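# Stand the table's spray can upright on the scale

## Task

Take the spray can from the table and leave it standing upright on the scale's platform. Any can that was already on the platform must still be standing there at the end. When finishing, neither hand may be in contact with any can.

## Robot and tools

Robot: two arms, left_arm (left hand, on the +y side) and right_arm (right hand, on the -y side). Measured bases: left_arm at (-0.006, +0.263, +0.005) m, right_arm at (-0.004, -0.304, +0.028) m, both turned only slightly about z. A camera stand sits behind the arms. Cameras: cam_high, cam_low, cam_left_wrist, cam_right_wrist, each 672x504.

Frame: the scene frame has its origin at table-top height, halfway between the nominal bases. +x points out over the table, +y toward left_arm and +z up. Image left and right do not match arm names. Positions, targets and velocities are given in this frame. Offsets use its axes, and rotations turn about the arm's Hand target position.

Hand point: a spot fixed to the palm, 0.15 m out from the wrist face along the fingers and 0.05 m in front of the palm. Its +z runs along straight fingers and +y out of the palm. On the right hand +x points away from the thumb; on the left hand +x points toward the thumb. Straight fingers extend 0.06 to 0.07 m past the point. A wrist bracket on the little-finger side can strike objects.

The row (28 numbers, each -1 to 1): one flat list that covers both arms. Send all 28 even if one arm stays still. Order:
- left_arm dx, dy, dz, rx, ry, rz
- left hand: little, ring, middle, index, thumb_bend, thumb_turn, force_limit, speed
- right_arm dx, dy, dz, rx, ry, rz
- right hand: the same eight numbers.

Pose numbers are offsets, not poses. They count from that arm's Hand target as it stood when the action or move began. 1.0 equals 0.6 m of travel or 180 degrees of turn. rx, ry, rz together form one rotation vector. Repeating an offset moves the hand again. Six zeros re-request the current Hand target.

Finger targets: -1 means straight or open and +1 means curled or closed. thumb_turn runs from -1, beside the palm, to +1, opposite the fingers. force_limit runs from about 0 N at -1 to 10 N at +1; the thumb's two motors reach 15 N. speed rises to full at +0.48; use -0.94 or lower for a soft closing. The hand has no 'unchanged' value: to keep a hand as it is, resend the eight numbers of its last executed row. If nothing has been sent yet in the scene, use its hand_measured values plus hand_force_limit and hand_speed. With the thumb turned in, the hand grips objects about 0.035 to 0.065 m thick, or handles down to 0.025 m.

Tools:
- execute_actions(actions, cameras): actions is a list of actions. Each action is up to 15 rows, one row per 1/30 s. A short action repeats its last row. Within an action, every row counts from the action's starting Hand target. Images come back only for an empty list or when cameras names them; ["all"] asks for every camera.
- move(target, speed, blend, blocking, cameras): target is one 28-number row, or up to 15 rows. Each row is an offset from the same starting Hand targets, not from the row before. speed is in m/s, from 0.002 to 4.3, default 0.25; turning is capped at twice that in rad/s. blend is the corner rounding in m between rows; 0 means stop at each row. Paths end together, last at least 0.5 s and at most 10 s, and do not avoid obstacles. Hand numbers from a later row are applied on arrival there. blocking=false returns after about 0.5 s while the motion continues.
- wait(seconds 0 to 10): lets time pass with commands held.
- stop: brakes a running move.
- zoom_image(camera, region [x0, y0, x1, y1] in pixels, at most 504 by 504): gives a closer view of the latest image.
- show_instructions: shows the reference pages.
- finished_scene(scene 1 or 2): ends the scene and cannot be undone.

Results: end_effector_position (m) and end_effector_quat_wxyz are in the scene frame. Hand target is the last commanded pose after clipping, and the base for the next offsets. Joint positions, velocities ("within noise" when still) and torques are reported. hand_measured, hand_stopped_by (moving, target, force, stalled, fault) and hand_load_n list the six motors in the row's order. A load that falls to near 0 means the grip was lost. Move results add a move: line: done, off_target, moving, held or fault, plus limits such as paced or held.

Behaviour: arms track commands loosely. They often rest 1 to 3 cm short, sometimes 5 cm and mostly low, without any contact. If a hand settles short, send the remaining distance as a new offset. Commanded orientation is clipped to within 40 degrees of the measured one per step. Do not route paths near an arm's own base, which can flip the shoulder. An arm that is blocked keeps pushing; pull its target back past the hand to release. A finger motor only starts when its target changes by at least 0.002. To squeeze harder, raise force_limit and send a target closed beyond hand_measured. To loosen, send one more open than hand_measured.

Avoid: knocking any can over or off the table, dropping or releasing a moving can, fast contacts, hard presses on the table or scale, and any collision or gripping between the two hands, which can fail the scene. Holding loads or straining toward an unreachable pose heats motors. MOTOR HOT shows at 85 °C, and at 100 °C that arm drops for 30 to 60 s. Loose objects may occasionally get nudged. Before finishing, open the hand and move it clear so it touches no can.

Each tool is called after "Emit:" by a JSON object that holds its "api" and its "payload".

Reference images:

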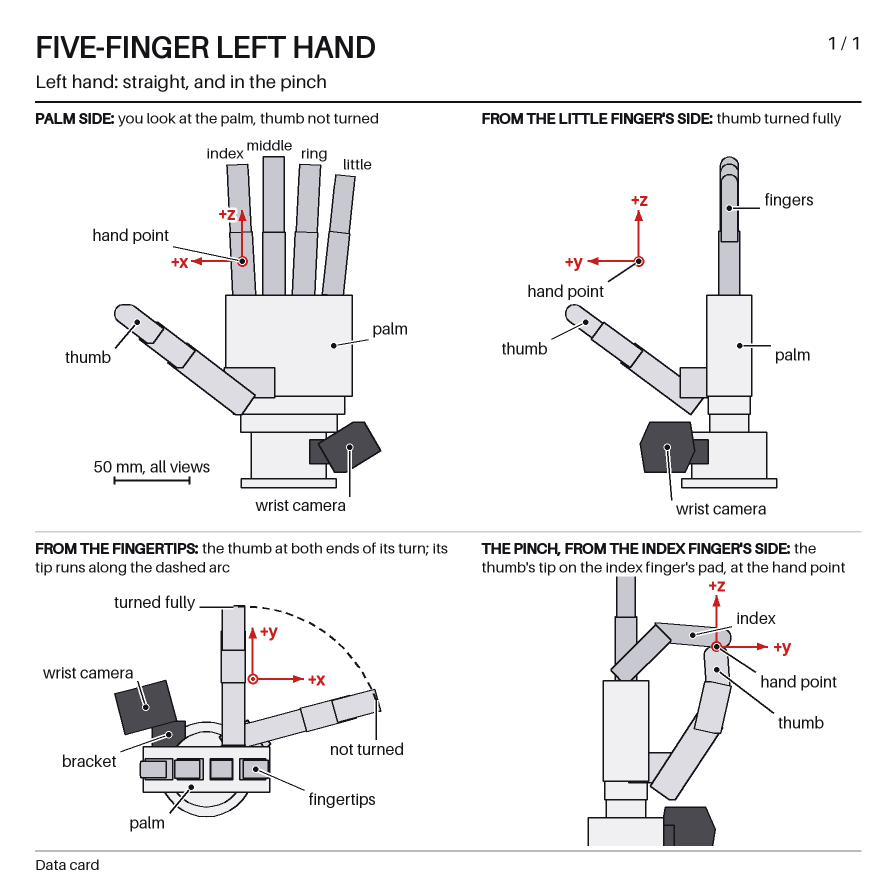

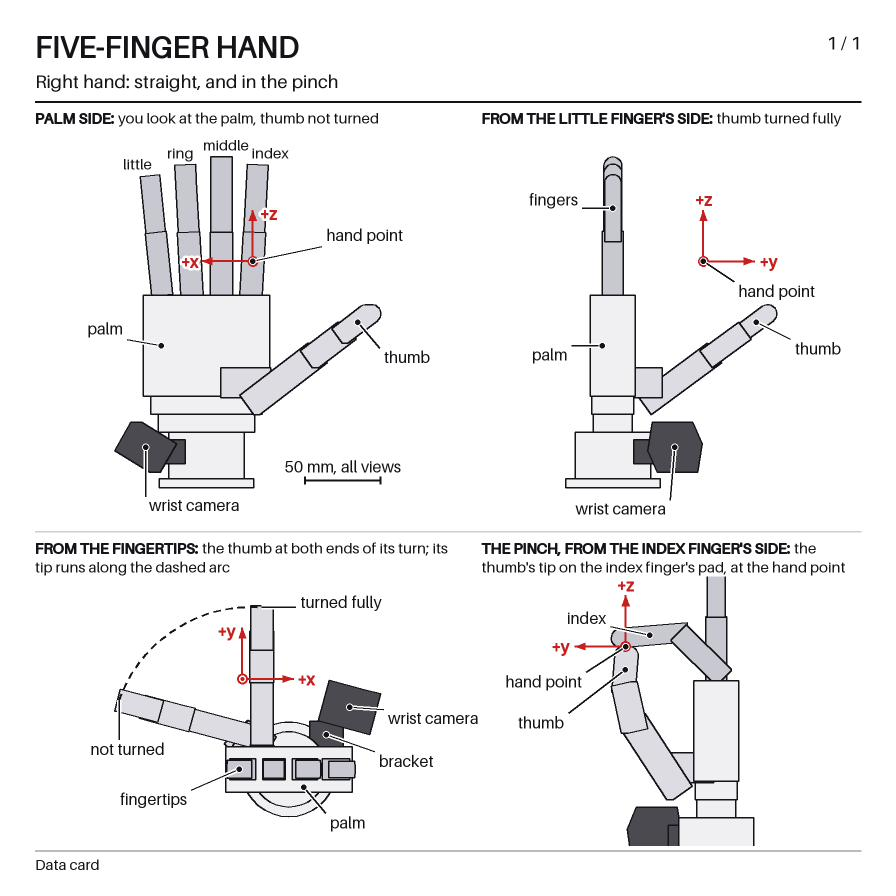

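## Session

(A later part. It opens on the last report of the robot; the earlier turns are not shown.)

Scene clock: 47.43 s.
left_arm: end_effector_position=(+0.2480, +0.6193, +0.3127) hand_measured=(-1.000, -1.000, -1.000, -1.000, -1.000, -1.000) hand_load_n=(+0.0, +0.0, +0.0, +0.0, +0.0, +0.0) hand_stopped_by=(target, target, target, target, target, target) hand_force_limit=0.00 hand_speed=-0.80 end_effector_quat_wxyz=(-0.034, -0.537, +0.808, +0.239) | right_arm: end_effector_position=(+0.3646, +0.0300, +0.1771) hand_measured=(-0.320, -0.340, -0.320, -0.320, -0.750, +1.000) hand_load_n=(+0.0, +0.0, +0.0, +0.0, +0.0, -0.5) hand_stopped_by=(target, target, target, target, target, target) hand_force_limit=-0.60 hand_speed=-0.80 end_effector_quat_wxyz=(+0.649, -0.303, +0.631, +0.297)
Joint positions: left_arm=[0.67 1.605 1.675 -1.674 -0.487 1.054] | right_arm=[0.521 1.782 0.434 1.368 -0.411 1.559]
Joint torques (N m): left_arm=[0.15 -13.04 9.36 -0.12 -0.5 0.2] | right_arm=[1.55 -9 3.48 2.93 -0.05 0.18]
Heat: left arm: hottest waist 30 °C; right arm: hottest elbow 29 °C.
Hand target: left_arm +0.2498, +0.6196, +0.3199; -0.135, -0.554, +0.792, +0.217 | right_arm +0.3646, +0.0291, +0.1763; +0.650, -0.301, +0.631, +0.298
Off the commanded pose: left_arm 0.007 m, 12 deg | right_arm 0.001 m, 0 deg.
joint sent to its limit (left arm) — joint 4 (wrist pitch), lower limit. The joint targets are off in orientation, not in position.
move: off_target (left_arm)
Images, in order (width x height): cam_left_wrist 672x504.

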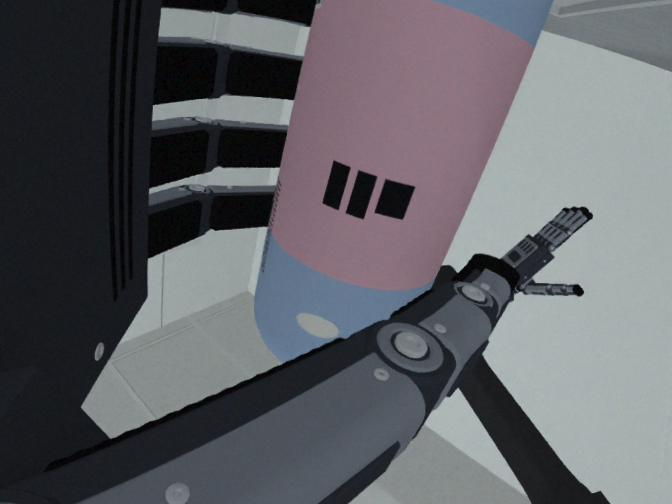

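Loads zero; open fully.

Emit:
{"api": "move", "payload": {"target": [0,0,0,0,0,0,-1,-1,-1,-1,-1,-1,0,-0.8,0,0,0,0,0,0,-1,-1,-1,-1,-1,1,-0.6,-0.5], "cameras": ["all"], "speed": 0.03}}

Emit:
{"api": "zoom_image", "payload": {"camera": "cam_high", "region": [310, 170, 400, 260]}}

Emit:
{"api": "zoom_image", "payload": {"camera": "cam_low", "region": [150, 170, 330, 300]}}

Scene clock: 48.40 s.
left_arm: end_effector_position=(+0.2480, +0.6193, +0.3127) hand_measured=(-1.000, -1.000, -1.000, -1.000, -1.000, -1.000) hand_load_n=(+0.0, +0.0, +0.0, +0.0, +0.0, +0.0) hand_stopped_by=(target, target, target, target, target, target) hand_force_limit=0.00 hand_speed=-0.80 end_effector_quat_wxyz=(-0.034, -0.537, +0.808, +0.239) | right_arm: end_effector_position=(+0.3646, +0.0300, +0.1771) hand_measured=(-1.000, -1.000, -1.000, -1.000, -1.000, +1.000) hand_load_n=(+0.0, +0.0, +0.0, +0.0, +0.0, +0.0) hand_stopped_by=(target, target, target, target, target, target) hand_force_limit=-0.60 hand_speed=-0.50 end_effector_quat_wxyz=(+0.649, -0.303, +0.631, +0.297)
Joint positions: left_arm=[0.67 1.605 1.675 -1.674 -0.487 1.054] | right_arm=[0.521 1.782 0.434 1.368 -0.411 1.559]
Joint torques (N m): left_arm=[0.21 -12.98 9.36 -0.12 -0.51 0.2] | right_arm=[1.67 -9 3.51 2.92 -0.05 0.2]
Heat: left arm: hottest waist 30 °C; right arm: hottest elbow 29 °C.
Hand target: left_arm +0.2498, +0.6196, +0.3199; -0.135, -0.554, +0.792, +0.217 | right_arm +0.3646, +0.0291, +0.1763; +0.650, -0.301, +0.631, +0.298
Off the commanded pose: left_arm 0.007 m, 12 deg | right_arm 0.001 m, 0 deg.
joint sent to its limit (left arm) — joint 4 (wrist pitch), lower limit. The joint targets are off in orientation, not in position.
move: off_target (left_arm)

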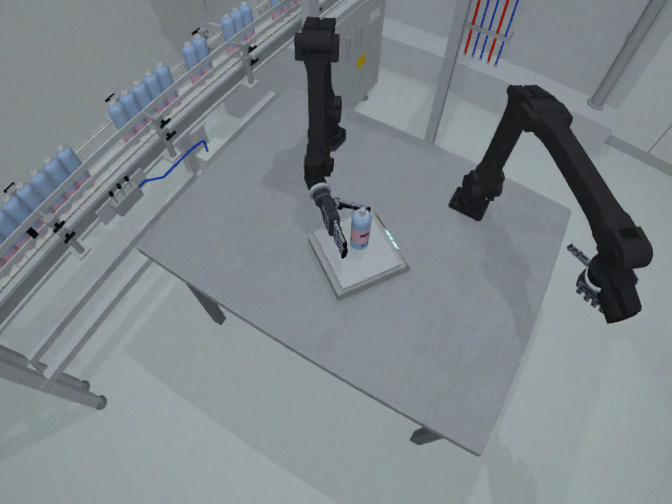

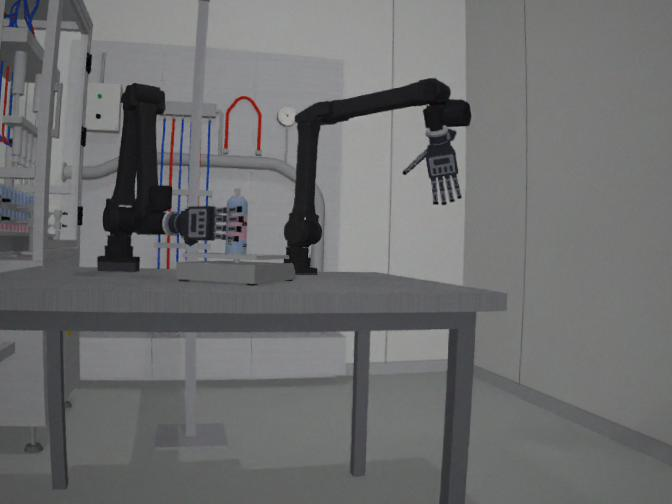

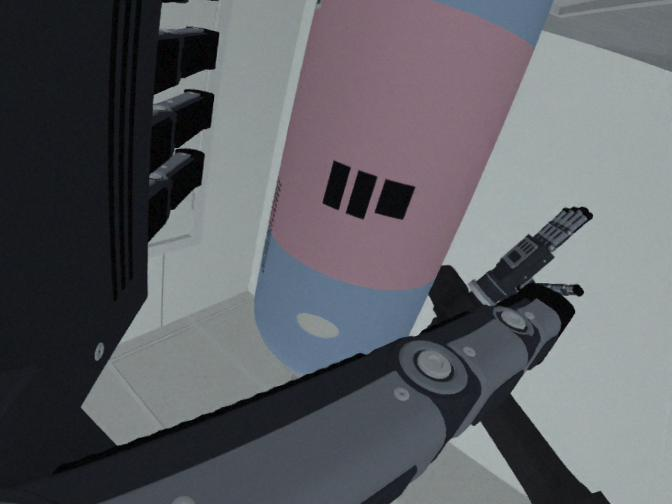

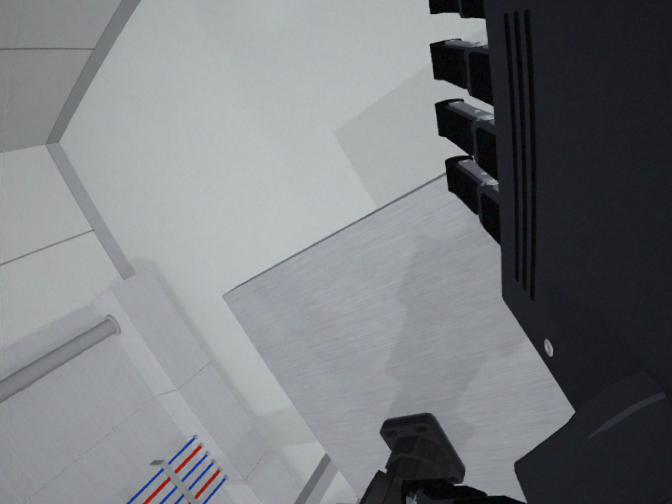

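Scaled by 5.600 from the camera's 672x504 image, which has a finer 960x720 frame.

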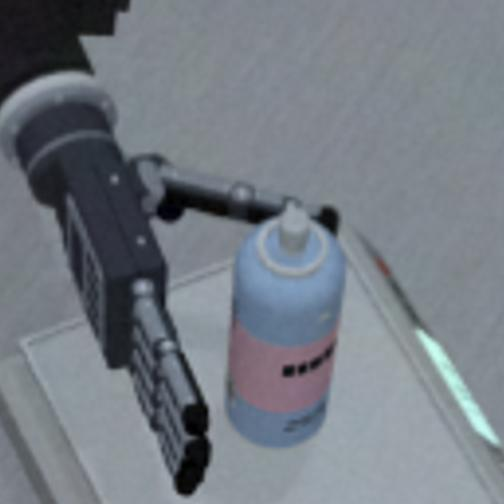

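Scaled by 2.800 from the camera's 672x504 image, which has a finer 960x720 frame.

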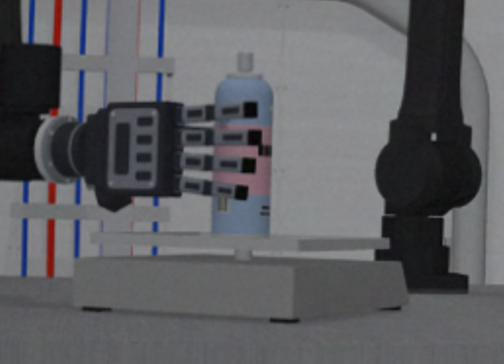

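Emit:
{"api": "move", "payload": {"target": [0,0,0,0,0,0,-1,-1,-1,-1,-1,-1,0,-0.8,-0.134,-0.161,0.01,0,0,0,-1,-1,-1,-1,-1,1,-0.6,-0.5], "cameras": ["all"], "speed": 0.08}}

Scene clock: 50.83 s.
left_arm: end_effector_position=(+0.2480, +0.6193, +0.3127) hand_measured=(-1.000, -1.000, -1.000, -1.000, -1.000, -1.000) hand_load_n=(+0.0, +0.0, +0.0, +0.0, +0.0, +0.0) hand_stopped_by=(target, target, target, target, target, target) hand_force_limit=0.00 hand_speed=-0.80 end_effector_quat_wxyz=(-0.034, -0.537, +0.808, +0.239) | right_arm: end_effector_position=(+0.2854, -0.0629, +0.1781) hand_measured=(-1.000, -1.000, -1.000, -1.000, -1.000, +1.000) hand_load_n=(+0.0, +0.0, +0.0, +0.0, +0.0, +0.0) hand_stopped_by=(target, target, target, target, target, target) hand_force_limit=-0.60 hand_speed=-0.50 end_effector_quat_wxyz=(+0.644, -0.307, +0.634, +0.298)
Joint positions: left_arm=[0.67 1.605 1.675 -1.674 -0.487 1.054] | right_arm=[0.298 1.682 0.149 1.544 -0.641 1.56]
Joint torques (N m): left_arm=[0.21 -13.04 9.37 -0.13 -0.51 0.19] | right_arm=[0.85 -7.3 1.17 2.88 -0.21 0.21]
Heat: left arm: hottest waist 30 °C; right arm: hottest elbow 29 °C.
Hand target: left_arm +0.2498, +0.6196, +0.3199; -0.135, -0.554, +0.792, +0.217 | right_arm +0.2842, -0.0674, +0.1823; +0.650, -0.301, +0.631, +0.298
Off the commanded pose: left_arm 0.007 m, 12 deg | right_arm 0.006 m, 1 deg.
joint sent to its limit (left arm) — joint 4 (wrist pitch), lower limit. The joint targets are off in orientation, not in position.
joint sent to its limit (right arm) — joint 4 (wrist pitch), upper limit. The joint targets still meet the commanded pose.
move: off_target (left_arm)

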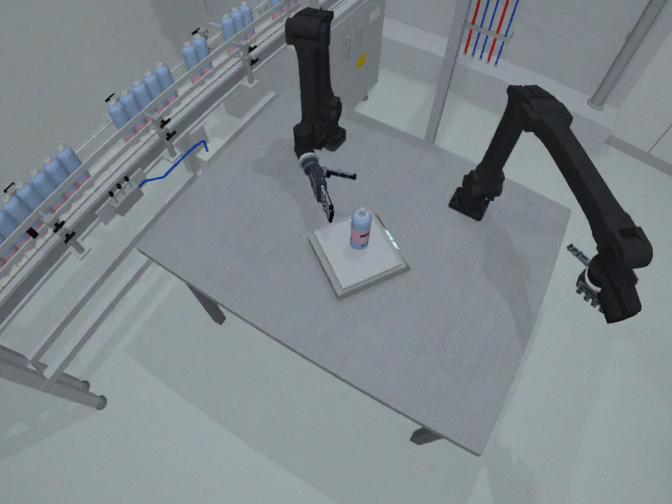

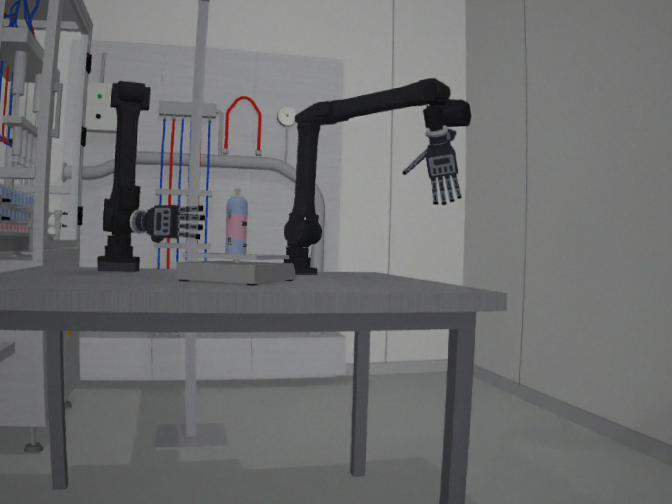

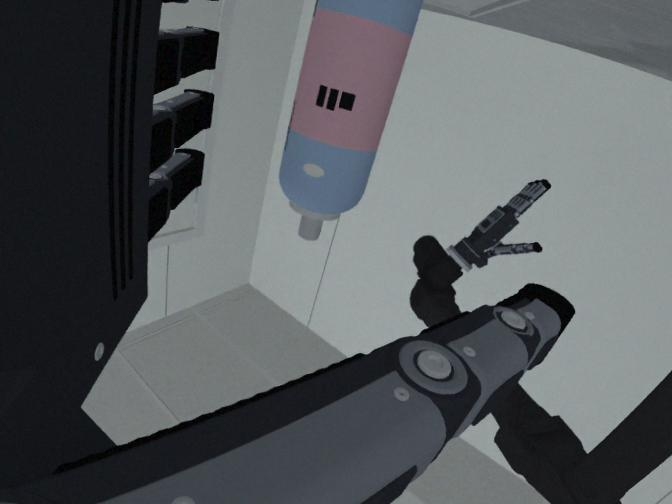

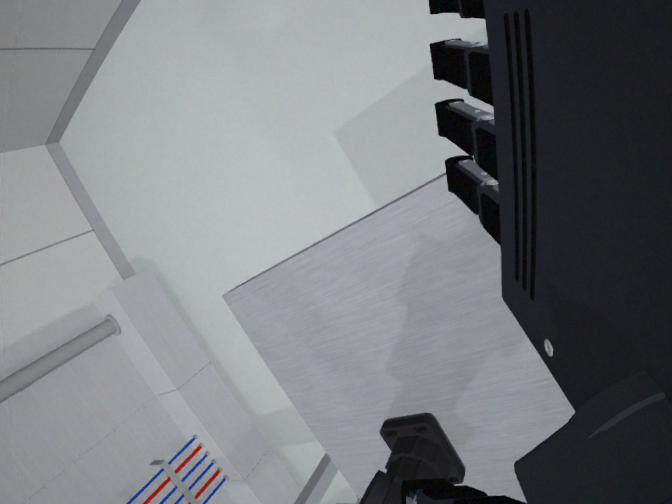

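Emit:
{"api": "finished_scene", "payload": {"scene": 1}}

The scene is finished: the task was done.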